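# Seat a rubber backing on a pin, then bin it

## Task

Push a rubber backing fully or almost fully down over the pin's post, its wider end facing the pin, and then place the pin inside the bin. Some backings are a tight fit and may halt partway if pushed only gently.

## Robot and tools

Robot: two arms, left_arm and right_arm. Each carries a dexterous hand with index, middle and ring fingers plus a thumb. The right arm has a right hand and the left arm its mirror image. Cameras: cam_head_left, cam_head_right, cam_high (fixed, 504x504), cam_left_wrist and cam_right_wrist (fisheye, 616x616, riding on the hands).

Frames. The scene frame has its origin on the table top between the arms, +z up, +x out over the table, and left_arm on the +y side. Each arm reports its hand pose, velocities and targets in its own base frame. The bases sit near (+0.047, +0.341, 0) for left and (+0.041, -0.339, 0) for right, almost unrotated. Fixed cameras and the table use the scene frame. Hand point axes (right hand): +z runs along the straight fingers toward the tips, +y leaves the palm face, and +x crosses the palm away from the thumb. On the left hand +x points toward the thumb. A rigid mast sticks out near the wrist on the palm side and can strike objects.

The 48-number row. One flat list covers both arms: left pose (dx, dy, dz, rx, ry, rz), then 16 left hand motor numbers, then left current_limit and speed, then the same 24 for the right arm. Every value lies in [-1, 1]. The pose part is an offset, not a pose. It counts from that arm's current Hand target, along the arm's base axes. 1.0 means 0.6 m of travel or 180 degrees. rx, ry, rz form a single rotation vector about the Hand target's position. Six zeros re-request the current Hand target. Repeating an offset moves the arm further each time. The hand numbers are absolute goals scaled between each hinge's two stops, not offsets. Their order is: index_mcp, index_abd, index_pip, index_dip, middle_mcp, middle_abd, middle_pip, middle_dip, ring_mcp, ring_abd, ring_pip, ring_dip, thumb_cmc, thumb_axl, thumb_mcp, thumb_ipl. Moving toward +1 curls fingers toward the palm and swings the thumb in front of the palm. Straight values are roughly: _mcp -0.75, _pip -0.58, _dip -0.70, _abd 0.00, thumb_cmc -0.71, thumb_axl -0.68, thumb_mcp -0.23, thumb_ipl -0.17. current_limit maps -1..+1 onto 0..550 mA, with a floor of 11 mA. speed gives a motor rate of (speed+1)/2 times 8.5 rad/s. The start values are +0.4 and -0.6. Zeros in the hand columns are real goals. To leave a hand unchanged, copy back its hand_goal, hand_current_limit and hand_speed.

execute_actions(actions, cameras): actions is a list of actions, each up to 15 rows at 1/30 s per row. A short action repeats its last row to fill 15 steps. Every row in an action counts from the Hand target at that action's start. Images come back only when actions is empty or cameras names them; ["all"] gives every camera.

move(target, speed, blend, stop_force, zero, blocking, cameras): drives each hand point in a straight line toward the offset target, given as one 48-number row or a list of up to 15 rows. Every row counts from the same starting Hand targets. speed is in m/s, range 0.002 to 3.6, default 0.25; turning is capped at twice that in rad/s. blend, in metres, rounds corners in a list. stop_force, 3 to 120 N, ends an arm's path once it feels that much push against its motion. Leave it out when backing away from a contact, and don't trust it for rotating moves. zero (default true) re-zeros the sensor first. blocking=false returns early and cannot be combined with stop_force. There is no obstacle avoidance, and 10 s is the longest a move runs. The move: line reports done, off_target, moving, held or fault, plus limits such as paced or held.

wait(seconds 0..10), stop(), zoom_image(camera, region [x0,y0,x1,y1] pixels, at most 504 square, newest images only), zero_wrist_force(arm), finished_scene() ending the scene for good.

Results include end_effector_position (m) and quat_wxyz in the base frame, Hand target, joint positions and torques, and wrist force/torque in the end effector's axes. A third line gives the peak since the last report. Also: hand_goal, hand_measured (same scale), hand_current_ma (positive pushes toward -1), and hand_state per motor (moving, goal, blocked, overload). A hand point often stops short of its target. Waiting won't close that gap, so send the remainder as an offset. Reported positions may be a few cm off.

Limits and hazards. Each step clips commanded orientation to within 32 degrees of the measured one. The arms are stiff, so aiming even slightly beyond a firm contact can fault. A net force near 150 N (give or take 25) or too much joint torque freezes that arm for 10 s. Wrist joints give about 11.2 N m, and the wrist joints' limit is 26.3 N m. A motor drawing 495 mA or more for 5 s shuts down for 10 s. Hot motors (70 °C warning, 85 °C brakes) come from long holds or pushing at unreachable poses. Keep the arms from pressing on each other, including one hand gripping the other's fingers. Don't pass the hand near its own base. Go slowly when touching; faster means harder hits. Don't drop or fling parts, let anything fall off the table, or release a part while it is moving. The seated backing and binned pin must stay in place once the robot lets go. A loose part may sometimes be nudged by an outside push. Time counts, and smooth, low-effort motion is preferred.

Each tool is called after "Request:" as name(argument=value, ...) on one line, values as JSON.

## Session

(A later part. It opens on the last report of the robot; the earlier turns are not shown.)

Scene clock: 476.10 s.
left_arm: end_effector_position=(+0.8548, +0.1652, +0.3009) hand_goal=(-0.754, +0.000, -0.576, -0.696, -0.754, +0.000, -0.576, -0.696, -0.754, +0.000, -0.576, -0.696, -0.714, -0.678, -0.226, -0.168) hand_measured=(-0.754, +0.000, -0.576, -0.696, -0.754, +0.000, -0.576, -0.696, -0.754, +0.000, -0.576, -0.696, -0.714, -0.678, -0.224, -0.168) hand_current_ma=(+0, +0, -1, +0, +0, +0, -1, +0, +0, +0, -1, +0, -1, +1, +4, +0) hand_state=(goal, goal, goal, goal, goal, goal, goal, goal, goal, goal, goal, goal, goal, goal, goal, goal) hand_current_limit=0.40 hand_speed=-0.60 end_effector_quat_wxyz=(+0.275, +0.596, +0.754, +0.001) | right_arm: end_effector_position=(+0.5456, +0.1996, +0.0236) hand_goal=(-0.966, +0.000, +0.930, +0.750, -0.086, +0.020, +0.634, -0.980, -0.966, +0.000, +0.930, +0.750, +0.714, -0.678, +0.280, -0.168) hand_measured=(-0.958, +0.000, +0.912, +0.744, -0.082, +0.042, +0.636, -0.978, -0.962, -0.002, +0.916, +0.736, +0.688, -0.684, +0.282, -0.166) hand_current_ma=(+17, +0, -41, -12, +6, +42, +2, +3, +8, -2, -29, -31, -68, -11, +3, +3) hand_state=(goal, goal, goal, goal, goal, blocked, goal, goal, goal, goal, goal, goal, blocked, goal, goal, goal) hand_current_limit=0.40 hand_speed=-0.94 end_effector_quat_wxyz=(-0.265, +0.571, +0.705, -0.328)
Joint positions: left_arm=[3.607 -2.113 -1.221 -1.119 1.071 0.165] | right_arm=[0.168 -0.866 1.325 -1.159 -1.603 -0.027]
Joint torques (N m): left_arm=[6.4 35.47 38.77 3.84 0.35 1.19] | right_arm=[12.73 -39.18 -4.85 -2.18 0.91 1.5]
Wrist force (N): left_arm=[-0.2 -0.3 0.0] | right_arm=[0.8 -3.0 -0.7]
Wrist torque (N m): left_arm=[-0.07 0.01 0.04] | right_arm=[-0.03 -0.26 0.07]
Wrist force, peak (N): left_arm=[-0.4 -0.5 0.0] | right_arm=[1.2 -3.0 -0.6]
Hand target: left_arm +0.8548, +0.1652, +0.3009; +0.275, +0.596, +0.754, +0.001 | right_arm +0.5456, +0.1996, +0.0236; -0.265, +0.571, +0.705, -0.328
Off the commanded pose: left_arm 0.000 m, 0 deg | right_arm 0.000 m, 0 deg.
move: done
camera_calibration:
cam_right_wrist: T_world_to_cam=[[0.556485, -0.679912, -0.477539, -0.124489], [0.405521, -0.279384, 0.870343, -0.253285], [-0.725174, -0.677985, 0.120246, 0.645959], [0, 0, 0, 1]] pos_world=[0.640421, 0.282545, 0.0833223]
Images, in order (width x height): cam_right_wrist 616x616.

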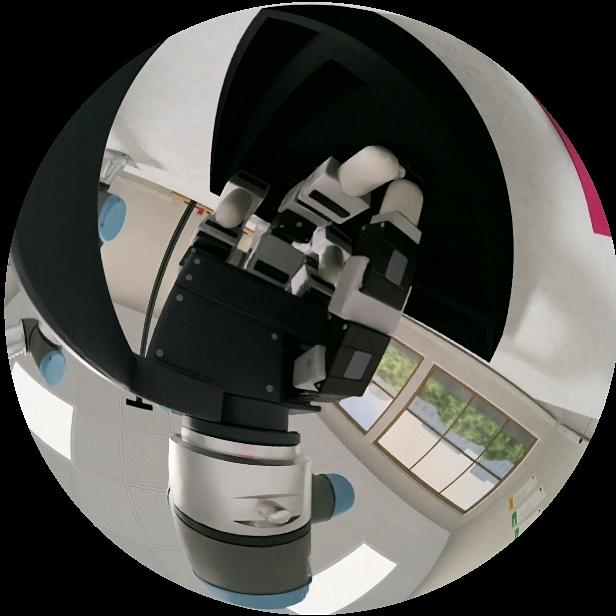

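Request:
move(target=[[0,0,0,0,0,0,-0.754,0,-0.576,-0.696,-0.754,0,-0.576,-0.696,-0.754,0,-0.576,-0.696,-0.714,-0.678,-0.226,-0.168,0.4,-0.6,0,0,0,0,0,0,-0.965,0,0.93,0.75,-0.085,-0.01,0.635,-0.98,-0.965,0,0.93,0.75,0.725,-0.678,0.281,-0.168,0.4,-0.94]], speed=0.02)

Request:
move(target=[[0,0,0,0,0,0,-0.754,0,-0.576,-0.696,-0.754,0,-0.576,-0.696,-0.754,0,-0.576,-0.696,-0.714,-0.678,-0.226,-0.168,0.4,-0.6,0,0,0,0,0,0,-0.965,0,0.93,0.75,-0.085,-0.045,0.635,-0.98,-0.965,0,0.93,0.75,0.735,-0.678,0.281,-0.168,0.4,-0.94]], speed=0.02)

Request:
move(target=[[0,0,0,0,0,0,-0.754,0,-0.576,-0.696,-0.754,0,-0.576,-0.696,-0.754,0,-0.576,-0.696,-0.714,-0.678,-0.226,-0.168,0.4,-0.6,0,0,0,0,0,0,-0.965,0,0.93,0.75,-0.085,-0.07,0.635,-0.98,-0.965,0,0.93,0.75,0.745,-0.678,0.281,-0.168,0.4,-0.94]], speed=0.02, cameras=["cam_right_wrist"])

Request:
zoom_image(camera="cam_right_wrist", region=[340, 130, 440, 230])

Scene clock: 477.07 s.
left_arm: end_effector_position=(+0.8548, +0.1652, +0.3009) hand_goal=(-0.754, +0.000, -0.576, -0.696, -0.754, +0.000, -0.576, -0.696, -0.754, +0.000, -0.576, -0.696, -0.714, -0.678, -0.226, -0.168) hand_measured=(-0.754, +0.000, -0.576, -0.696, -0.754, +0.000, -0.576, -0.696, -0.754, +0.000, -0.576, -0.696, -0.714, -0.678, -0.224, -0.168) hand_current_ma=(+0, +0, -1, +0, +0, +0, -1, +0, +0, +0, -1, +0, -1, +1, +4, +0) hand_state=(goal, goal, goal, goal, goal, goal, goal, goal, goal, goal, goal, goal, goal, goal, goal, goal) hand_current_limit=0.40 hand_speed=-0.60 end_effector_quat_wxyz=(+0.275, +0.596, +0.754, +0.001) | right_arm: end_effector_position=(+0.5456, +0.1996, +0.0236) hand_goal=(-0.966, +0.000, +0.930, +0.750, -0.086, -0.010, +0.634, -0.980, -0.966, +0.000, +0.930, +0.750, +0.724, -0.678, +0.280, -0.168) hand_measured=(-0.958, +0.000, +0.912, +0.744, -0.082, +0.020, +0.636, -0.978, -0.962, -0.002, +0.916, +0.736, +0.688, -0.688, +0.282, -0.166) hand_current_ma=(+17, +0, -41, -12, +7, +65, +2, +3, +8, -2, -29, -31, -99, -22, +3, +3) hand_state=(goal, goal, goal, goal, goal, blocked, goal, goal, goal, goal, goal, goal, blocked, goal, goal, goal) hand_current_limit=0.40 hand_speed=-0.94 end_effector_quat_wxyz=(-0.265, +0.571, +0.705, -0.328)
Joint positions: left_arm=[3.607 -2.113 -1.221 -1.119 1.071 0.165] | right_arm=[0.168 -0.866 1.325 -1.159 -1.603 -0.027]
Joint torques (N m): left_arm=[5.98 35.13 38.77 3.66 0.2 1.27] | right_arm=[13.63 -39.7 -3.47 -2.09 0.98 1.49]
Wrist force (N): left_arm=[-0.1 -0.4 -0.1] | right_arm=[1.3 -2.8 -0.7]
Wrist torque (N m): left_arm=[-0.07 0.01 0.04] | right_arm=[-0.01 -0.32 0.11]
Wrist force, peak (N): left_arm=[-0.3 -0.5 0.1] | right_arm=[1.0 -3.1 -0.9]
Hand target: left_arm +0.8548, +0.1652, +0.3009; +0.275, +0.596, +0.754, +0.001 | right_arm +0.5456, +0.1996, +0.0236; -0.265, +0.571, +0.705, -0.328
Off the commanded pose: left_arm 0.000 m, 0 deg | right_arm 0.000 m, 0 deg.
move: done

Scene clock: 477.57 s.
left_arm: end_effector_position=(+0.8548, +0.1652, +0.3009) hand_goal=(-0.754, +0.000, -0.576, -0.696, -0.754, +0.000, -0.576, -0.696, -0.754, +0.000, -0.576, -0.696, -0.714, -0.678, -0.226, -0.168) hand_measured=(-0.754, +0.000, -0.576, -0.696, -0.754, +0.000, -0.576, -0.696, -0.754, +0.000, -0.576, -0.696, -0.714, -0.678, -0.224, -0.168) hand_current_ma=(+0, +0, -1, +0, +0, +0, -1, +0, +0, +0, -1, +0, -1, +1, +4, +0) hand_state=(goal, goal, goal, goal, goal, goal, goal, goal, goal, goal, goal, goal, goal, goal, goal, goal) hand_current_limit=0.40 hand_speed=-0.60 end_effector_quat_wxyz=(+0.275, +0.596, +0.754, +0.001) | right_arm: end_effector_position=(+0.5456, +0.1996, +0.0236) hand_goal=(-0.966, +0.000, +0.930, +0.750, -0.086, -0.046, +0.634, -0.980, -0.966, +0.000, +0.930, +0.750, +0.734, -0.678, +0.280, -0.168) hand_measured=(-0.958, +0.000, +0.912, +0.744, -0.082, -0.006, +0.636, -0.978, -0.962, -0.002, +0.916, +0.736, +0.688, -0.692, +0.282, -0.166) hand_current_ma=(+17, +0, -41, -12, +7, +94, +2, +3, +8, -2, -29, -31, -135, -38, +3, +3) hand_state=(goal, goal, goal, goal, goal, blocked, goal, goal, goal, goal, goal, goal, blocked, goal, goal, goal) hand_current_limit=0.40 hand_speed=-0.94 end_effector_quat_wxyz=(-0.265, +0.571, +0.705, -0.328)
Joint positions: left_arm=[3.607 -2.113 -1.221 -1.119 1.071 0.165] | right_arm=[0.168 -0.866 1.325 -1.159 -1.603 -0.027]
Joint torques (N m): left_arm=[6.26 35.18 38.4 3.69 0.35 1.34] | right_arm=[13.19 -38.65 -4.24 -2.04 0.77 1.44]
Wrist force (N): left_arm=[-0.2 -0.3 0.0] | right_arm=[1.0 -3.1 -0.9]
Wrist torque (N m): left_arm=[-0.07 0.02 0.04] | right_arm=[-0.03 -0.27 0.08]
Wrist force, peak (N): left_arm=[-0.2 -0.5 0.1] | right_arm=[1.1 -3.4 -1.0]
Hand target: left_arm +0.8548, +0.1652, +0.3009; +0.275, +0.596, +0.754, +0.001 | right_arm +0.5456, +0.1996, +0.0236; -0.265, +0.571, +0.705, -0.328
Off the commanded pose: left_arm 0.000 m, 0 deg | right_arm 0.000 m, 0 deg.
move: done

Scene clock: 478.07 s.
left_arm: end_effector_position=(+0.8548, +0.1652, +0.3009) hand_goal=(-0.754, +0.000, -0.576, -0.696, -0.754, +0.000, -0.576, -0.696, -0.754, +0.000, -0.576, -0.696, -0.714, -0.678, -0.226, -0.168) hand_measured=(-0.754, +0.000, -0.576, -0.696, -0.754, +0.000, -0.576, -0.696, -0.754, +0.000, -0.576, -0.696, -0.714, -0.678, -0.224, -0.168) hand_current_ma=(+0, +0, -1, +0, +0, +0, -1, +0, +0, +0, -1, +0, -1, +1, +4, +0) hand_state=(goal, goal, goal, goal, goal, goal, goal, goal, goal, goal, goal, goal, goal, goal, goal, goal) hand_current_limit=0.40 hand_speed=-0.60 end_effector_quat_wxyz=(+0.275, +0.596, +0.754, +0.001) | right_arm: end_effector_position=(+0.5456, +0.1996, +0.0236) hand_goal=(-0.966, +0.000, +0.930, +0.750, -0.086, -0.070, +0.634, -0.980, -0.966, +0.000, +0.930, +0.750, +0.744, -0.678, +0.280, -0.168) hand_measured=(-0.958, +0.000, +0.912, +0.744, -0.082, -0.022, +0.636, -0.978, -0.962, -0.002, +0.916, +0.736, +0.688, -0.694, +0.282, -0.166) hand_current_ma=(+17, +0, -41, -12, +7, +117, +2, +3, +8, -2, -29, -31, -174, -48, +5, +3) hand_state=(goal, goal, goal, goal, goal, blocked, goal, goal, goal, goal, goal, goal, blocked, goal, goal, goal) hand_current_limit=0.40 hand_speed=-0.94 end_effector_quat_wxyz=(-0.265, +0.571, +0.705, -0.328)
Joint positions: left_arm=[3.607 -2.113 -1.221 -1.119 1.071 0.165] | right_arm=[0.168 -0.866 1.325 -1.159 -1.603 -0.027]
Joint torques (N m): left_arm=[5.75 35.66 37.8 3.81 0.36 1.37] | right_arm=[12.07 -39.45 -4.49 -2.02 0.88 1.6]
Wrist force (N): left_arm=[-0.2 -0.4 0.0] | right_arm=[1.2 -3.3 -1.0]
Wrist torque (N m): left_arm=[-0.07 0.02 0.04] | right_arm=[-0.06 -0.30 0.08]
Wrist force, peak (N): left_arm=[-0.3 -0.5 -0.1] | right_arm=[1.1 -3.7 -1.0]
Hand target: left_arm +0.8548, +0.1652, +0.3009; +0.275, +0.596, +0.754, +0.001 | right_arm +0.5456, +0.1996, +0.0236; -0.265, +0.571, +0.705, -0.328
Off the commanded pose: left_arm 0.000 m, 0 deg | right_arm 0.000 m, 0 deg.
move: done
camera_calibration:
cam_right_wrist: T_world_to_cam=[[0.556485, -0.679912, -0.477539, -0.124489], [0.405521, -0.279384, 0.870343, -0.253285], [-0.725174, -0.677985, 0.120246, 0.645959], [0, 0, 0, 1]] pos_world=[0.640421, 0.282545, 0.0833223]
Images, in order (width x height): cam_right_wrist 616x616.

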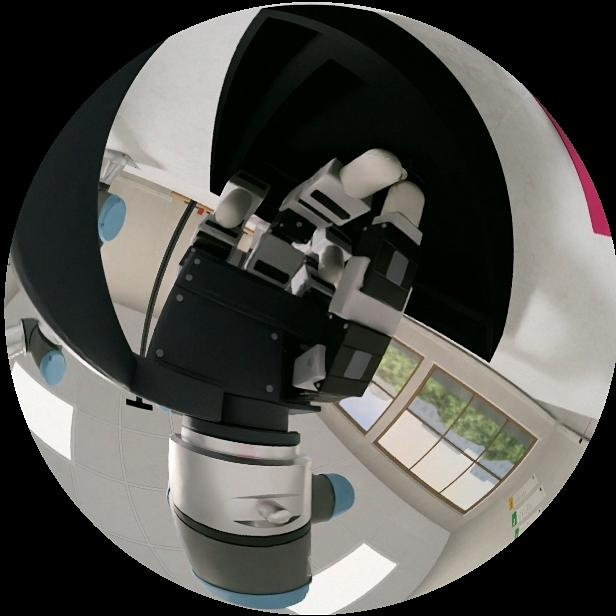

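Scaled by 5.040 from the camera's 616x616 image, which has a finer 880x880 frame.

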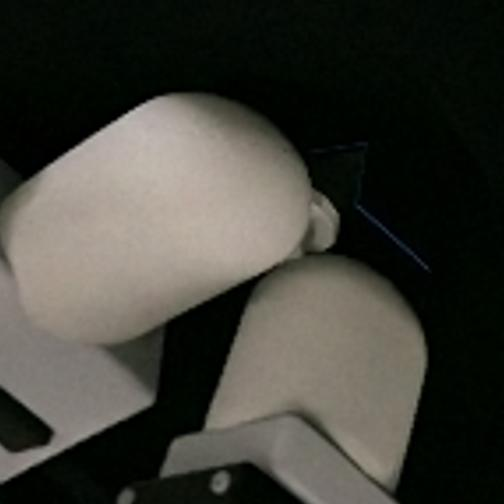

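Request:
move(target=[[0,0,0,0,0,0,-0.754,0,-0.576,-0.696,-0.754,0,-0.576,-0.696,-0.754,0,-0.576,-0.696,-0.714,-0.678,-0.226,-0.168,0.4,-0.6,0,0,0.0167,0,0,0,-0.965,0,0.93,0.75,-0.085,-0.08,0.635,-0.98,-0.965,0,0.93,0.75,0.745,-0.678,0.281,-0.168,0.4,-0.94]], speed=0.01, cameras=["cam_right_wrist","cam_high"])

Request:
zoom_image(camera="cam_right_wrist", region=[340, 130, 440, 230])

Scene clock: 479.77 s.
left_arm: end_effector_position=(+0.8548, +0.1652, +0.3009) hand_goal=(-0.754, +0.000, -0.576, -0.696, -0.754, +0.000, -0.576, -0.696, -0.754, +0.000, -0.576, -0.696, -0.714, -0.678, -0.226, -0.168) hand_measured=(-0.754, +0.000, -0.576, -0.696, -0.754, +0.000, -0.576, -0.696, -0.754, +0.000, -0.576, -0.696, -0.714, -0.678, -0.224, -0.168) hand_current_ma=(+0, +0, -1, +0, +0, +0, -1, +0, +0, +0, -1, +0, -1, +1, +4, +0) hand_state=(goal, goal, goal, goal, goal, goal, goal, goal, goal, goal, goal, goal, goal, goal, goal, goal) hand_current_limit=0.40 hand_speed=-0.60 end_effector_quat_wxyz=(+0.275, +0.596, +0.754, +0.001) | right_arm: end_effector_position=(+0.5456, +0.1996, +0.0335) hand_goal=(-0.966, +0.000, +0.930, +0.750, -0.086, -0.080, +0.634, -0.980, -0.966, +0.000, +0.930, +0.750, +0.744, -0.678, +0.280, -0.168) hand_measured=(-0.958, +0.000, +0.912, +0.744, -0.084, -0.036, +0.636, -0.978, -0.962, -0.002, +0.916, +0.736, +0.688, -0.698, +0.284, -0.166) hand_current_ma=(+17, +0, -41, -12, +4, +104, +1, +3, +8, -2, -29, -31, -174, -58, +8, +3) hand_state=(goal, goal, goal, goal, goal, blocked, goal, goal, goal, goal, goal, goal, blocked, goal, goal, goal) hand_current_limit=0.40 hand_speed=-0.94 end_effector_quat_wxyz=(-0.265, +0.571, +0.705, -0.328)
Joint positions: left_arm=[3.607 -2.113 -1.221 -1.119 1.071 0.165] | right_arm=[0.168 -0.877 1.316 -1.139 -1.603 -0.027]
Joint torques (N m): left_arm=[6.04 35.45 38.07 3.68 0.37 1.32] | right_arm=[12.6 -54.84 -32.19 1.62 0.9 1.26]
Wrist force (N): left_arm=[-0.5 -0.5 0.0] | right_arm=[1.8 -1.7 0.0]
Wrist torque (N m): left_arm=[-0.09 0.06 0.01] | right_arm=[0.02 -0.30 0.20]
Wrist force, peak (N): left_arm=[-0.5 -0.5 0.0] | right_arm=[1.3 -3.4 -0.9]
Hand target: left_arm +0.8548, +0.1652, +0.3009; +0.275, +0.596, +0.754, +0.001 | right_arm +0.5456, +0.1996, +0.0336; -0.265, +0.571, +0.705, -0.328
Off the commanded pose: left_arm 0.000 m, 0 deg | right_arm 0.000 m, 0 deg.
move: done
camera_calibration:
cam_right_wrist: T_world_to_cam=[[0.556485, -0.679912, -0.477539, -0.119762], [0.405521, -0.279384, 0.870343, -0.261901], [-0.725174, -0.677985, 0.120246, 0.644768], [0, 0, 0, 1]] pos_world=[0.640421, 0.282545, 0.0932223]
Images, in order (width x height): cam_high 504x504, cam_right_wrist 616x616.

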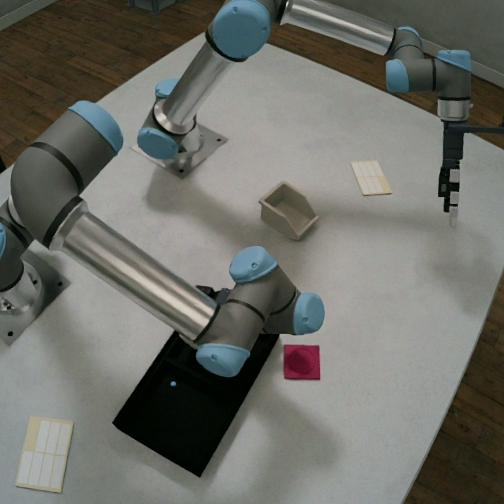

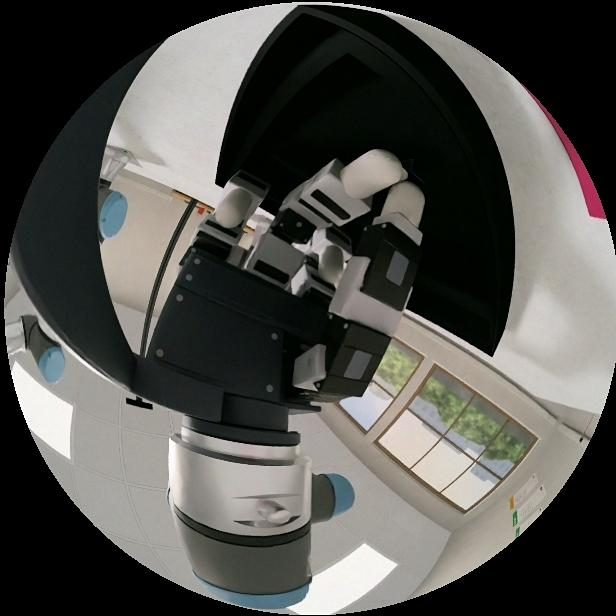

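Scaled by 5.040 from the camera's 616x616 image, which has a finer 880x880 frame.

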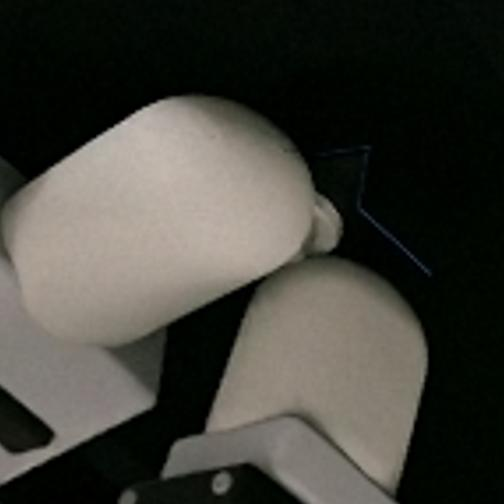

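Request:
zoom_image(camera="cam_high", region=[240, 165, 340, 265])

Request:
move(target=[[0,0,0,0,0,0,-0.754,0,-0.576,-0.696,-0.754,0,-0.576,-0.696,-0.754,0,-0.576,-0.696,-0.714,-0.678,-0.226,-0.168,0.4,-0.6,0,0,0.12,0,0,0,-0.965,0,0.93,0.75,-0.085,-0.1,0.635,-0.98,-0.965,0,0.93,0.75,0.75,-0.678,0.281,-0.168,0.4,-0.94]], speed=0.05, cameras=["cam_right_wrist","cam_high","cam_head_left","cam_head_right"])

Request:
zoom_image(camera="cam_right_wrist", region=[340, 130, 440, 230])

Scaled by 5.040 from the camera's 504x504 image, which has a finer 720x720 frame.

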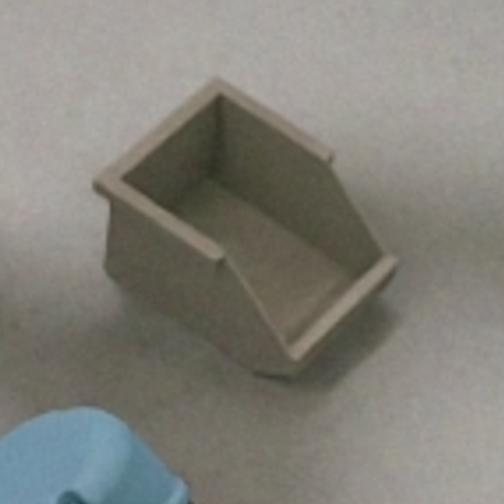

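Scene clock: 481.97 s.
left_arm: end_effector_position=(+0.8548, +0.1652, +0.3009) hand_goal=(-0.754, +0.000, -0.576, -0.696, -0.754, +0.000, -0.576, -0.696, -0.754, +0.000, -0.576, -0.696, -0.714, -0.678, -0.226, -0.168) hand_measured=(-0.754, +0.000, -0.576, -0.696, -0.754, +0.000, -0.576, -0.696, -0.754, +0.000, -0.576, -0.696, -0.714, -0.678, -0.224, -0.168) hand_current_ma=(+0, +0, -1, +0, +0, +0, -1, +0, +0, +0, -1, +0, -1, +1, +4, +0) hand_state=(goal, goal, goal, goal, goal, goal, goal, goal, goal, goal, goal, goal, goal, goal, goal, goal) hand_current_limit=0.40 hand_speed=-0.60 end_effector_quat_wxyz=(+0.275, +0.596, +0.754, +0.001) | right_arm: end_effector_position=(+0.5456, +0.1996, +0.1055) hand_goal=(-0.966, +0.000, +0.930, +0.750, -0.086, -0.100, +0.634, -0.980, -0.966, +0.000, +0.930, +0.750, +0.750, -0.678, +0.280, -0.168) hand_measured=(-0.958, +0.000, +0.912, +0.744, -0.084, -0.050, +0.634, -0.978, -0.962, -0.002, +0.916, +0.736, +0.688, -0.700, +0.284, -0.166) hand_current_ma=(+17, +0, -41, -12, +2, +124, +0, +3, +8, -2, -29, -31, -198, -69, +11, +3) hand_state=(goal, goal, goal, goal, goal, blocked, goal, goal, goal, goal, goal, goal, blocked, blocked, goal, goal) hand_current_limit=0.40 hand_speed=-0.94 end_effector_quat_wxyz=(-0.265, +0.571, +0.705, -0.328)
Joint positions: left_arm=[3.607 -2.113 -1.221 -1.119 1.071 0.165] | right_arm=[0.168 -0.94 1.227 -0.987 -1.603 -0.027]
Joint torques (N m): left_arm=[6.28 36.3 38.35 3.77 0.36 1.34] | right_arm=[12.34 -53.74 -32.93 1.61 0.88 0.6]
Wrist force (N): left_arm=[-0.1 -0.4 0.1] | right_arm=[1.8 -1.6 0.1]
Wrist torque (N m): left_arm=[-0.08 0.01 0.04] | right_arm=[0.04 -0.29 0.19]
Wrist force, peak (N): left_arm=[-0.4 -0.6 0.4] | right_arm=[2.2 -1.8 0.1]
Hand target: left_arm +0.8548, +0.1652, +0.3009; +0.275, +0.596, +0.754, +0.001 | right_arm +0.5456, +0.1996, +0.1056; -0.265, +0.571, +0.705, -0.328
Off the commanded pose: left_arm 0.000 m, 0 deg | right_arm 0.000 m, 0 deg.
move: done
camera_calibration:
cam_right_wrist: T_world_to_cam=[[0.556485, -0.679912, -0.477539, -0.0853789], [0.405521, -0.279384, 0.870343, -0.324566], [-0.725174, -0.677985, 0.120246, 0.636111], [0, 0, 0, 1]] pos_world=[0.640421, 0.282545, 0.165222]
Images, in order (width x height): cam_head_left 504x504, cam_head_right 504x504, cam_high 504x504, cam_right_wrist 616x616.

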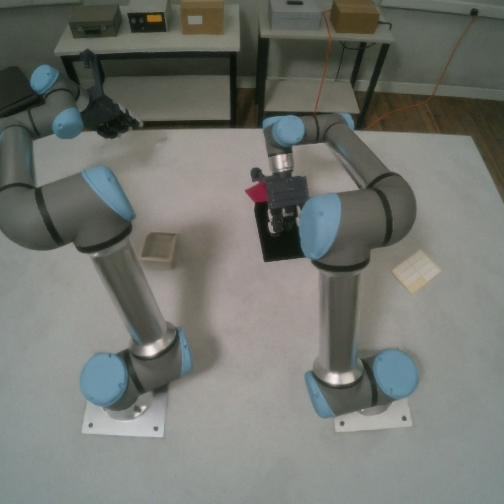

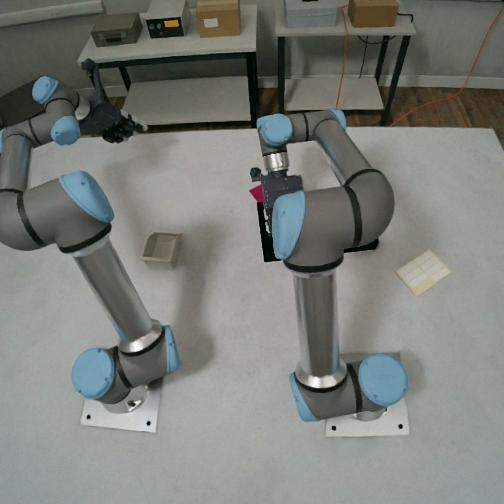

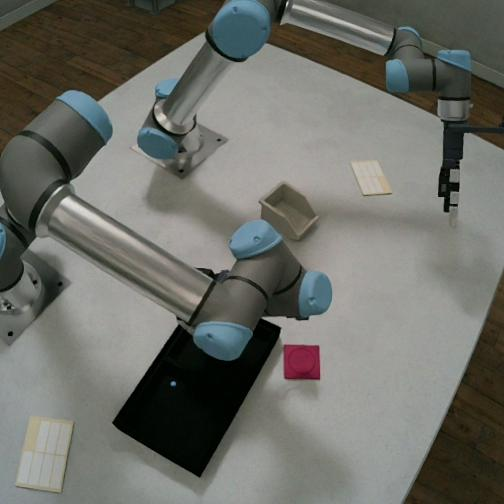

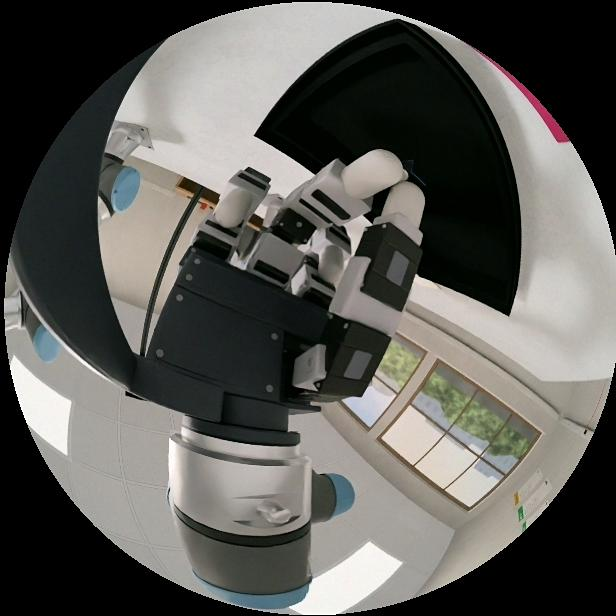

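Scaled by 5.040 from the camera's 616x616 image, which has a finer 880x880 frame.

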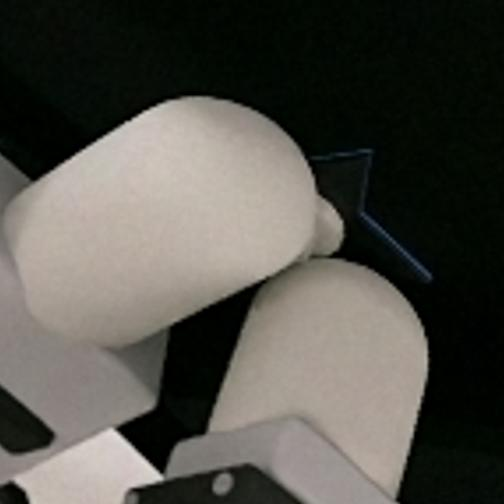

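Request:
zoom_image(camera="cam_head_left", region=[130, 220, 190, 280])

Request:
zoom_image(camera="cam_head_right", region=[130, 220, 190, 280])

Scaled by 8.400 from the camera's 504x504 image, which has a finer 720x720 frame.

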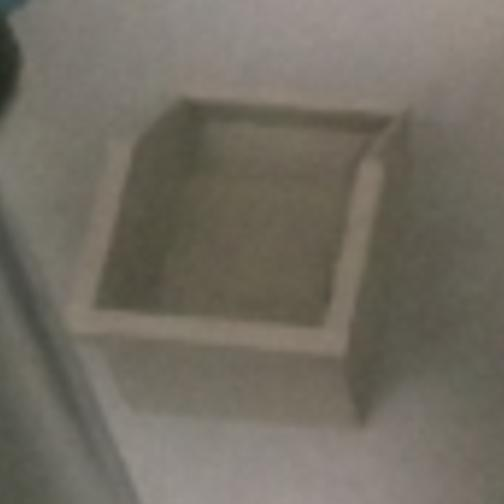

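Scaled by 8.400 from the camera's 504x504 image, which has a finer 720x720 frame.

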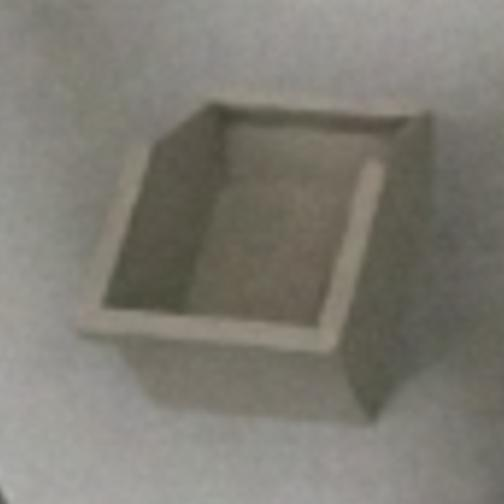

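Request:
move(target=[[0,0,0,0,0,0,-0.754,0,-0.576,-0.696,-0.754,0,-0.576,-0.696,-0.754,0,-0.576,-0.696,-0.714,-0.678,-0.226,-0.168,0.4,-0.6,0,0,0.16,0,0,0,-0.965,0,0.93,0.75,-0.085,-0.1,0.635,-0.98,-0.965,0,0.93,0.75,0.75,-0.678,0.281,-0.168,0.4,-0.94]], speed=0.12, cameras=["cam_right_wrist"])

Request:
zoom_image(camera="cam_right_wrist", region=[360, 140, 440, 220])

Scene clock: 495.13 s.
left_arm: end_effector_position=(+0.8548, +0.1652, +0.3009) hand_goal=(-0.754, +0.000, -0.576, -0.696, -0.754, +0.000, -0.576, -0.696, -0.754, +0.000, -0.576, -0.696, -0.714, -0.678, -0.226, -0.168) hand_measured=(-0.754, +0.000, -0.576, -0.696, -0.754, +0.000, -0.576, -0.696, -0.754, +0.000, -0.576, -0.696, -0.714, -0.678, -0.224, -0.168) hand_current_ma=(+0, +0, -1, +0, +0, +0, -1, +0, +0, +0, -1, +0, -1, +1, +4, +0) hand_state=(goal, goal, goal, goal, goal, goal, goal, goal, goal, goal, goal, goal, goal, goal, goal, goal) hand_current_limit=0.40 hand_speed=-0.60 end_effector_quat_wxyz=(+0.275, +0.596, +0.754, +0.001) | right_arm: end_effector_position=(+0.5455, +0.1996, +0.2015) hand_goal=(-0.966, +0.000, +0.930, +0.750, -0.086, -0.100, +0.634, -0.980, -0.966, +0.000, +0.930, +0.750, +0.750, -0.678, +0.280, -0.168) hand_measured=(-0.958, +0.000, +0.912, +0.744, -0.084, -0.050, +0.634, -0.978, -0.962, -0.002, +0.916, +0.736, +0.688, -0.700, +0.284, -0.166) hand_current_ma=(+17, +0, -41, -12, +2, +124, +0, +3, +8, -2, -29, -31, -198, -69, +11, +3) hand_state=(goal, goal, goal, goal, goal, blocked, goal, goal, goal, goal, goal, goal, blocked, blocked, goal, goal) hand_current_limit=0.40 hand_speed=-0.94 end_effector_quat_wxyz=(-0.265, +0.571, +0.705, -0.328)
Joint positions: left_arm=[3.607 -2.113 -1.221 -1.119 1.071 0.165] | right_arm=[0.168 -0.984 1.049 -0.766 -1.603 -0.027]
Joint torques (N m): left_arm=[6.65 35.46 38.39 3.82 0.19 1.21] | right_arm=[8.71 -37.62 -36.61 1.69 0.89 1.03]
Wrist force (N): left_arm=[-0.2 -0.4 0.0] | right_arm=[1.7 -1.5 0.0]
Wrist torque (N m): left_arm=[-0.08 0.02 0.04] | right_arm=[0.03 -0.28 0.16]
Wrist force, peak (N): left_arm=[-0.4 -0.6 0.0] | right_arm=[1.9 -2.4 -0.2]
Hand target: left_arm +0.8548, +0.1652, +0.3009; +0.275, +0.596, +0.754, +0.001 | right_arm +0.5456, +0.1996, +0.2016; -0.265, +0.571, +0.705, -0.328
Off the commanded pose: left_arm 0.000 m, 0 deg | right_arm 0.000 m, 0 deg.
move: done
camera_calibration:
cam_right_wrist: T_world_to_cam=[[0.556543, -0.679814, -0.477612, -0.0395328], [0.405515, -0.27947, 0.870318, -0.408171], [-0.725133, -0.678048, 0.120138, 0.624575], [0, 0, 0, 1]] pos_world=[0.640421, 0.282545, 0.261322]
Images, in order (width x height): cam_right_wrist 616x616.

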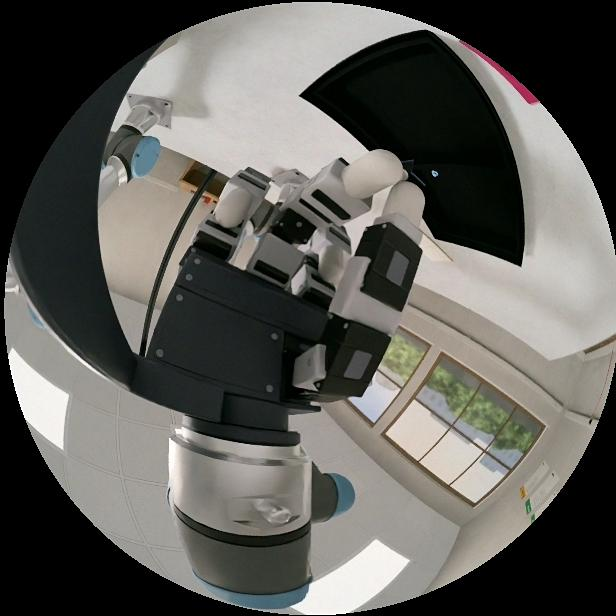

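Scaled by 6.300 from the camera's 616x616 image, which has a finer 880x880 frame.

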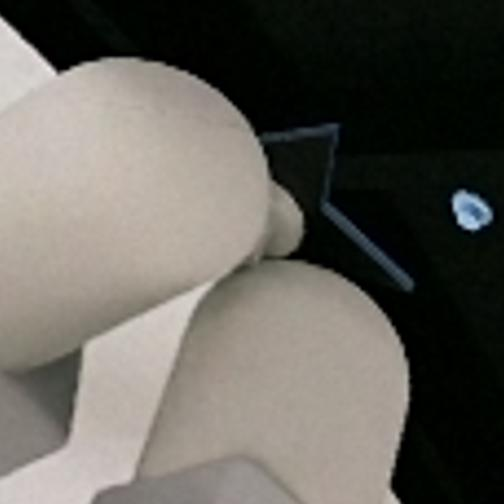

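Request:
move(target=[[0,0,0,0,0,0,-0.754,0,-0.576,-0.696,-0.754,0,-0.576,-0.696,-0.754,0,-0.576,-0.696,-0.714,-0.678,-0.226,-0.168,0.4,-0.6,0.0907,0.634,-0.036,-0.0791,-0.0037,0.8930,-0.965,0,0.93,0.75,-0.085,-0.1,0.635,-0.98,-0.965,0,0.93,0.75,0.75,-0.678,0.281,-0.168,0.4,-0.94]], speed=0.4, cameras=["cam_right_wrist","cam_high","cam_head_left","cam_head_right"])

Request:
zoom_image(camera="cam_right_wrist", region=[360, 140, 440, 220])

Scene clock: 499.70 s.
left_arm: end_effector_position=(+0.8548, +0.1652, +0.3009) hand_goal=(-0.754, +0.000, -0.576, -0.696, -0.754, +0.000, -0.576, -0.696, -0.754, +0.000, -0.576, -0.696, -0.714, -0.678, -0.226, -0.168) hand_measured=(-0.754, +0.000, -0.576, -0.696, -0.754, +0.000, -0.576, -0.696, -0.754, +0.000, -0.576, -0.696, -0.714, -0.678, -0.224, -0.168) hand_current_ma=(+0, +0, -1, +0, +0, +0, -1, +0, +0, +0, -1, +0, -1, +1, +4, +0) hand_state=(goal, goal, goal, goal, goal, goal, goal, goal, goal, goal, goal, goal, goal, goal, goal, goal) hand_current_limit=0.40 hand_speed=-0.60 end_effector_quat_wxyz=(+0.275, +0.596, +0.754, +0.001) | right_arm: end_effector_position=(+0.6000, +0.5800, +0.1800) hand_goal=(-0.966, +0.000, +0.930, +0.750, -0.086, -0.100, +0.634, -0.980, -0.966, +0.000, +0.930, +0.750, +0.750, -0.678, +0.280, -0.168) hand_measured=(-0.958, +0.000, +0.912, +0.744, -0.084, -0.050, +0.634, -0.978, -0.962, -0.002, +0.916, +0.736, +0.688, -0.700, +0.284, -0.166) hand_current_ma=(+17, +0, -41, -12, +2, +123, +0, +3, +8, -2, -29, -31, -198, -70, +11, +3) hand_state=(goal, goal, goal, goal, goal, blocked, goal, goal, goal, goal, goal, goal, blocked, blocked, goal, goal) hand_current_limit=0.40 hand_speed=-0.94 end_effector_quat_wxyz=(+0.332, -0.576, +0.647, -0.373)
Joint positions: left_arm=[3.607 -2.113 -1.221 -1.119 1.071 0.165] | right_arm=[0.731 -0.8 1.258 -2.881 -2.277 -2.625]
Joint torques (N m): left_arm=[5.23 35.78 38.38 3.85 0.34 1.2] | right_arm=[-11.61 -44.22 -7.26 -4.6 0.65 -1.56]
Wrist force (N): left_arm=[-0.2 -0.3 0.2] | right_arm=[1.6 -1.7 0.3]
Wrist torque (N m): left_arm=[-0.08 0.03 0.03] | right_arm=[-0.01 -0.25 0.27]
Wrist force, peak (N): left_arm=[-0.4 -0.6 0.1] | right_arm=[1.7 -2.1 0.7]
Hand target: left_arm +0.8548, +0.1652, +0.3009; +0.275, +0.596, +0.754, +0.001 | right_arm +0.6000, +0.5800, +0.1800; +0.332, -0.576, +0.647, -0.373
Off the commanded pose: left_arm 0.000 m, 0 deg | right_arm 0.000 m, 0 deg.
move: done
camera_calibration:
cam_right_wrist: T_world_to_cam=[[-0.220537, 0.812061, -0.540296, -0.209326], [-0.439479, 0.41179, 0.798303, -0.186125], [0.870759, 0.413504, 0.266069, -0.692371], [0, 0, 0, 1]] pos_world=[0.474927, 0.532928, 0.219704]
Images, in order (width x height): cam_head_left 504x504, cam_head_right 504x504, cam_high 504x504, cam_right_wrist 616x616.

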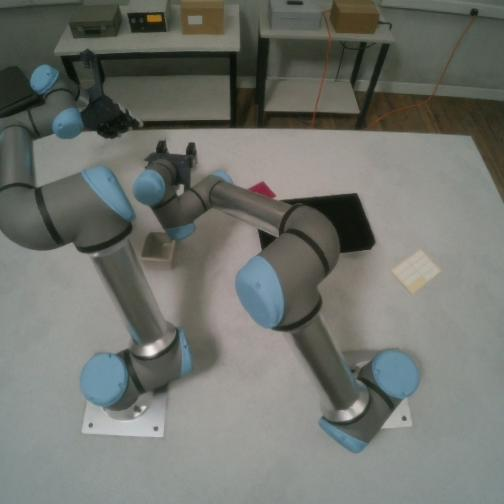

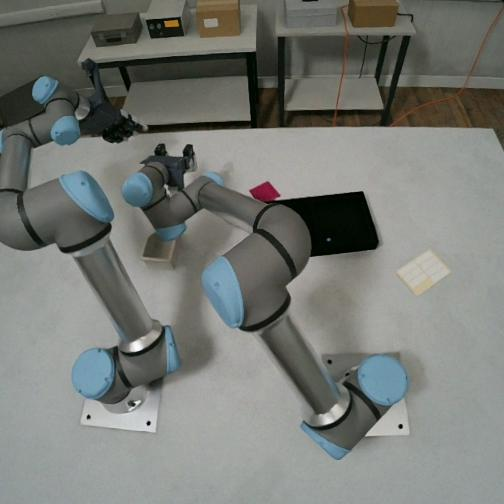

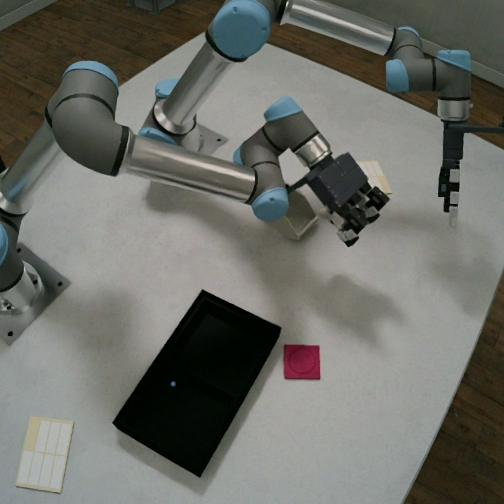

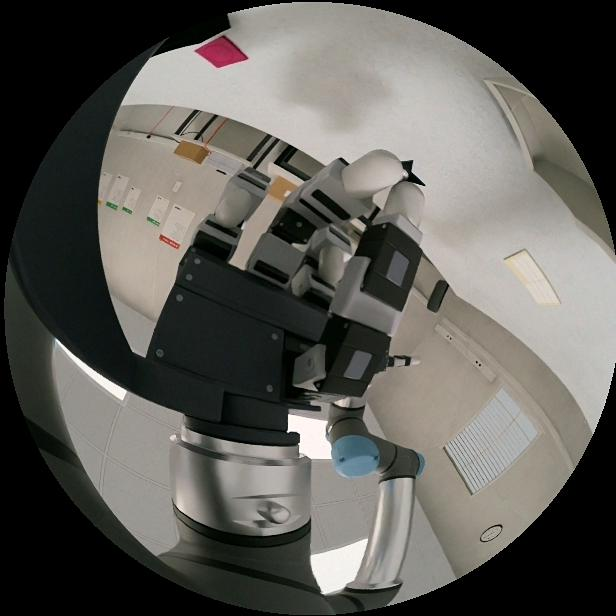

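Scaled by 6.300 from the camera's 616x616 image, which has a finer 880x880 frame.

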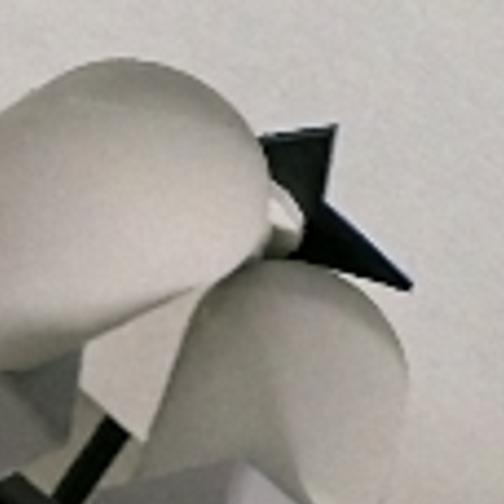

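Request:
move(target=[[0,0,0,0,0,0,-0.754,0,-0.576,-0.696,-0.754,0,-0.576,-0.696,-0.754,0,-0.576,-0.696,-0.714,-0.678,-0.226,-0.168,0.4,-0.6,-0.2133,0.07,-0.1333,0,0,0,-0.965,0,0.93,0.75,-0.085,-0.1,0.635,-0.98,-0.965,0,0.93,0.75,0.75,-0.678,0.281,-0.168,0.4,-0.94]], speed=0.12, stop_force=12, cameras=["cam_right_wrist","cam_high","cam_head_left","cam_head_right"])

Request:
zoom_image(camera="cam_high", region=[240, 165, 340, 265])

Request:
zoom_image(camera="cam_head_left", region=[130, 200, 210, 280])

Request:
zoom_image(camera="cam_right_wrist", region=[300, 80, 500, 280])

Scene clock: 502.67 s.
left_arm: end_effector_position=(+0.8548, +0.1652, +0.3009) hand_goal=(-0.754, +0.000, -0.576, -0.696, -0.754, +0.000, -0.576, -0.696, -0.754, +0.000, -0.576, -0.696, -0.714, -0.678, -0.226, -0.168) hand_measured=(-0.754, +0.000, -0.576, -0.696, -0.754, +0.000, -0.576, -0.696, -0.754, +0.000, -0.576, -0.696, -0.714, -0.678, -0.224, -0.168) hand_current_ma=(+0, +0, -1, +0, +0, +0, -1, +0, +0, +0, -1, +0, -1, +1, +4, +0) hand_state=(goal, goal, goal, goal, goal, goal, goal, goal, goal, goal, goal, goal, goal, goal, goal, goal) hand_current_limit=0.40 hand_speed=-0.60 end_effector_quat_wxyz=(+0.275, +0.596, +0.754, +0.001) | right_arm: end_effector_position=(+0.4720, +0.6220, +0.1000) hand_goal=(-0.966, +0.000, +0.930, +0.750, -0.086, -0.100, +0.634, -0.980, -0.966, +0.000, +0.930, +0.750, +0.750, -0.678, +0.280, -0.168) hand_measured=(-0.958, +0.000, +0.912, +0.744, -0.084, -0.050, +0.634, -0.978, -0.962, -0.002, +0.916, +0.736, +0.688, -0.700, +0.284, -0.166) hand_current_ma=(+17, +0, -41, -12, +2, +123, +0, +3, +8, -2, -29, -31, -198, -70, +11, +3) hand_state=(goal, goal, goal, goal, goal, blocked, goal, goal, goal, goal, goal, goal, blocked, blocked, goal, goal) hand_current_limit=0.40 hand_speed=-0.94 end_effector_quat_wxyz=(+0.332, -0.576, +0.647, -0.373)
Joint positions: left_arm=[3.607 -2.113 -1.221 -1.119 1.071 0.165] | right_arm=[0.906 -0.793 1.462 -2.972 -2.402 -2.453]
Joint torques (N m): left_arm=[5.75 35.07 37.85 3.94 0.22 1.34] | right_arm=[12.93 -41.51 -4.53 -3.45 -2.28 1.87]
Wrist force (N): left_arm=[0.0 -0.3 0.1] | right_arm=[1.8 -1.9 0.6]
Wrist torque (N m): left_arm=[-0.07 0.00 0.05] | right_arm=[-0.07 -0.28 0.19]
Wrist force, peak (N): left_arm=[-0.2 -0.6 0.0] | right_arm=[2.1 -2.7 1.0]
Hand target: left_arm +0.8548, +0.1652, +0.3009; +0.275, +0.596, +0.754, +0.001 | right_arm +0.4720, +0.6220, +0.1000; +0.332, -0.576, +0.647, -0.373
Off the commanded pose: left_arm 0.000 m, 0 deg | right_arm 0.000 m, 0 deg.
move: done
camera_calibration:
cam_right_wrist: T_world_to_cam=[[-0.220622, 0.812108, -0.540191, -0.314898], [-0.439554, 0.411625, 0.798346, -0.195694], [0.8707, 0.413576, 0.266152, -0.577028], [0, 0, 0, 1]] pos_world=[0.346927, 0.574929, 0.139704]
Images, in order (width x height): cam_head_left 504x504, cam_head_right 504x504, cam_high 504x504, cam_right_wrist 616x616.

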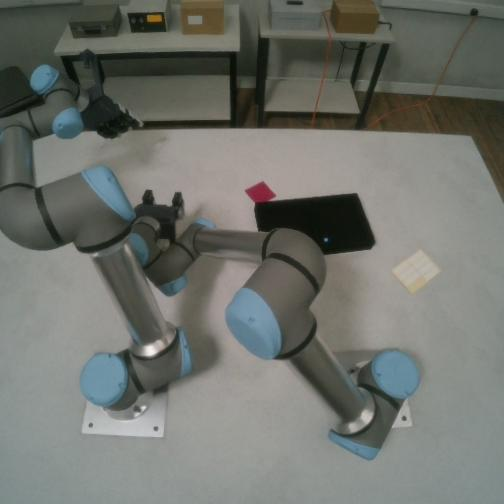

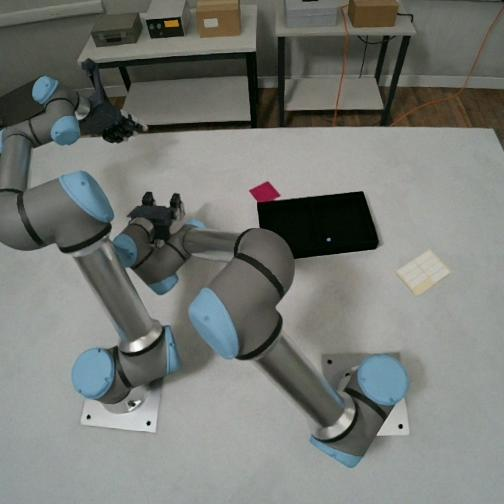

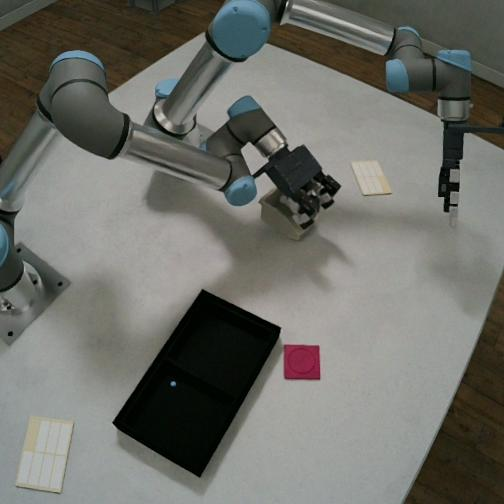

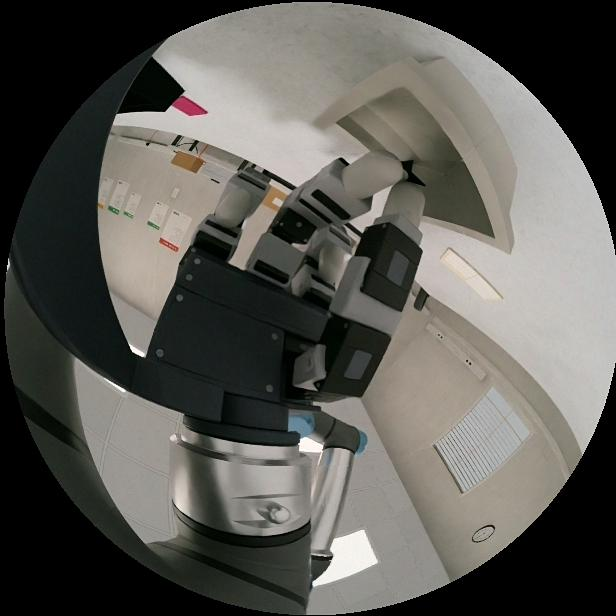

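Scaled by 5.040 from the camera's 504x504 image, which has a finer 720x720 frame.

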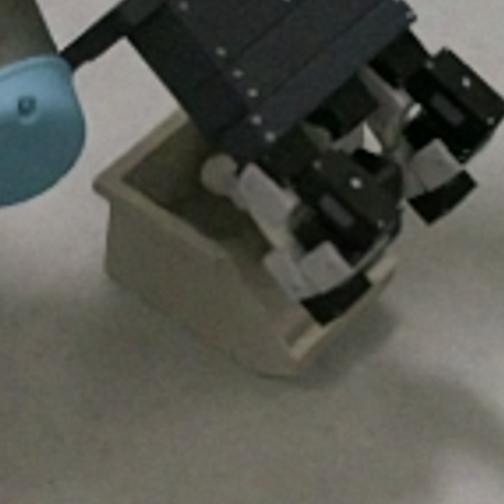

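Scaled by 6.300 from the camera's 504x504 image, which has a finer 720x720 frame.

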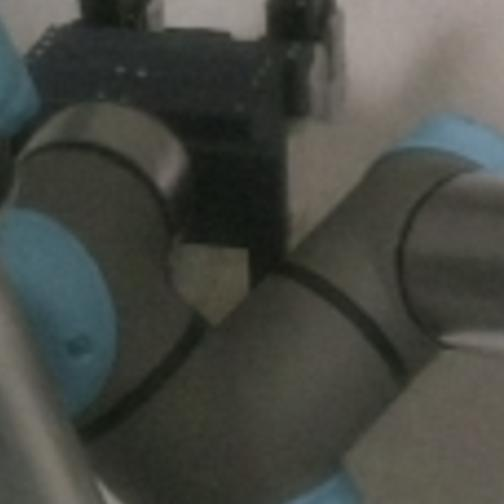

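Scaled by 2.520 from the camera's 616x616 image, which has a finer 880x880 frame.

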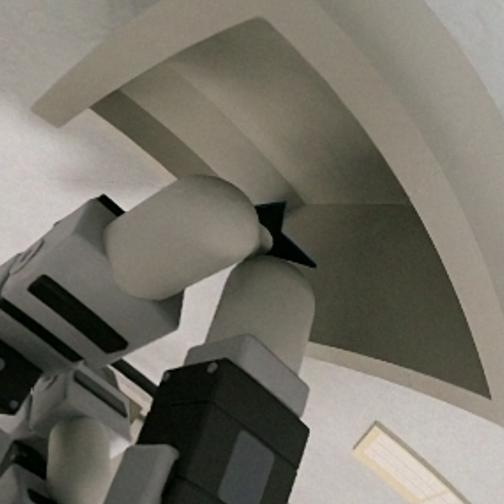

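Request:
move(target=[[0,0,0,0,0,0,-0.754,0,-0.576,-0.696,-0.754,0,-0.576,-0.696,-0.754,0,-0.576,-0.696,-0.714,-0.678,-0.226,-0.168,0.4,-0.6,0.0133,0,-0.005,0,0,0,-0.965,0,0.93,0.75,-0.085,-0.1,0.635,-0.98,-0.965,0,0.93,0.75,0.75,-0.678,0.281,-0.168,0.4,-0.94],[0,0,0,0,0,0,-0.754,0,-0.576,-0.696,-0.754,0,-0.576,-0.696,-0.754,0,-0.576,-0.696,-0.714,-0.678,-0.226,-0.168,0.4,-0.6,0.0133,0,-0.07,0,0,0,-0.965,0,0.93,0.75,-0.085,-0.1,0.635,-0.98,-0.965,0,0.93,0.75,0.75,-0.678,0.281,-0.168,0.4,-0.94]], speed=[0.05, 0.04], stop_force=4, cameras=["cam_right_wrist","cam_high"])

Request:
zoom_image(camera="cam_high", region=[250, 165, 330, 245])

Request:
zoom_image(camera="cam_right_wrist", region=[300, 60, 500, 260])

Scene clock: 506.13 s.
left_arm: end_effector_position=(+0.8548, +0.1652, +0.3009) hand_goal=(-0.754, +0.000, -0.576, -0.696, -0.754, +0.000, -0.576, -0.696, -0.754, +0.000, -0.576, -0.696, -0.714, -0.678, -0.226, -0.168) hand_measured=(-0.754, +0.000, -0.576, -0.696, -0.754, +0.000, -0.576, -0.696, -0.754, +0.000, -0.576, -0.696, -0.714, -0.678, -0.224, -0.168) hand_current_ma=(+0, +0, -1, +0, +0, +0, -1, +0, +0, +0, -1, +0, -1, +1, +4, +0) hand_state=(goal, goal, goal, goal, goal, goal, goal, goal, goal, goal, goal, goal, goal, goal, goal, goal) hand_current_limit=0.40 hand_speed=-0.60 end_effector_quat_wxyz=(+0.275, +0.596, +0.754, +0.001) | right_arm: end_effector_position=(+0.4800, +0.6220, +0.0580) hand_goal=(-0.966, +0.000, +0.930, +0.750, -0.086, -0.100, +0.634, -0.980, -0.966, +0.000, +0.930, +0.750, +0.750, -0.678, +0.280, -0.168) hand_measured=(-0.958, +0.000, +0.912, +0.744, -0.084, -0.050, +0.634, -0.978, -0.962, -0.002, +0.916, +0.736, +0.688, -0.700, +0.284, -0.166) hand_current_ma=(+17, +0, -41, -12, +2, +123, +0, +3, +8, -2, -29, -31, -198, -70, +11, +3) hand_state=(goal, goal, goal, goal, goal, blocked, goal, goal, goal, goal, goal, goal, blocked, blocked, goal, goal) hand_current_limit=0.40 hand_speed=-0.94 end_effector_quat_wxyz=(+0.332, -0.576, +0.647, -0.373)
Joint positions: left_arm=[3.607 -2.113 -1.221 -1.119 1.071 0.165] | right_arm=[0.897 -0.72 1.456 -3.046 -2.396 -2.463]
Joint torques (N m): left_arm=[5.33 35.7 37.61 3.98 0.24 1.29] | right_arm=[-11.88 -41.33 -5.58 -4.31 0.13 -1.48]
Wrist force (N): left_arm=[-0.3 -0.2 0.1] | right_arm=[1.7 -1.9 0.5]
Wrist torque (N m): left_arm=[-0.06 0.03 0.03] | right_arm=[-0.05 -0.27 0.28]
Wrist force, peak (N): left_arm=[-0.3 -0.6 -0.1] | right_arm=[1.4 -2.4 0.6]
Hand target: left_arm +0.8548, +0.1652, +0.3009; +0.275, +0.596, +0.754, +0.001 | right_arm +0.4800, +0.6220, +0.0580; +0.332, -0.576, +0.647, -0.373
Off the commanded pose: left_arm 0.000 m, 0 deg | right_arm 0.000 m, 0 deg.
move: done
camera_calibration:
cam_right_wrist: T_world_to_cam=[[-0.220587, 0.812075, -0.540256, -0.335807], [-0.439572, 0.411691, 0.798303, -0.158674], [0.8707, 0.413576, 0.266151, -0.572816], [0, 0, 0, 1]] pos_world=[0.354927, 0.574928, 0.0977041]
Images, in order (width x height): cam_high 504x504, cam_right_wrist 616x616.

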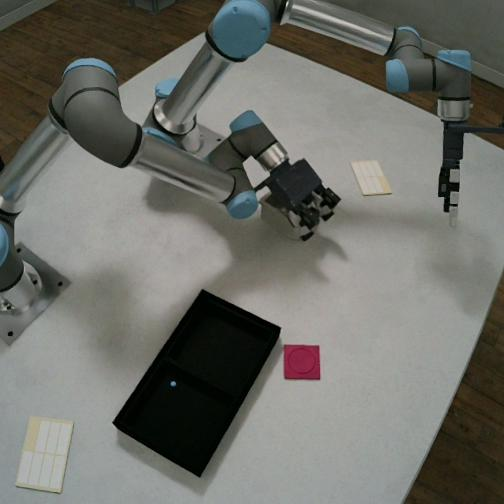

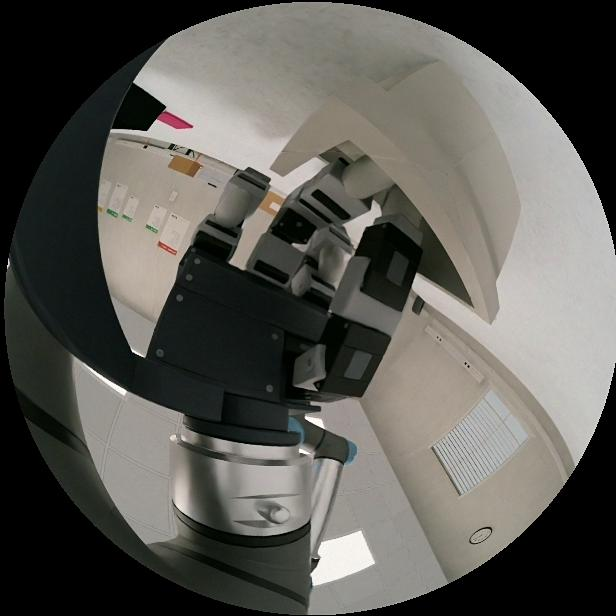

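Scaled by 6.300 from the camera's 504x504 image, which has a finer 720x720 frame.

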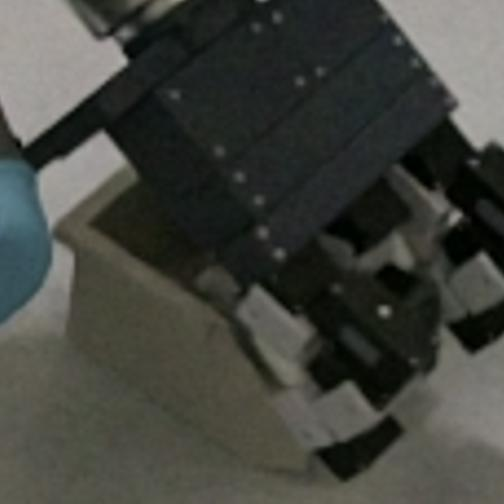

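Scaled by 2.520 from the camera's 616x616 image, which has a finer 880x880 frame.

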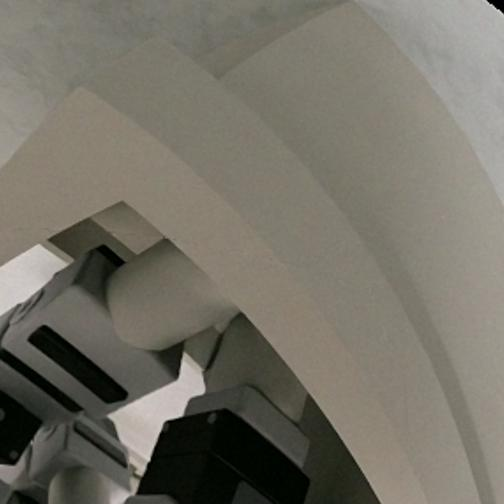

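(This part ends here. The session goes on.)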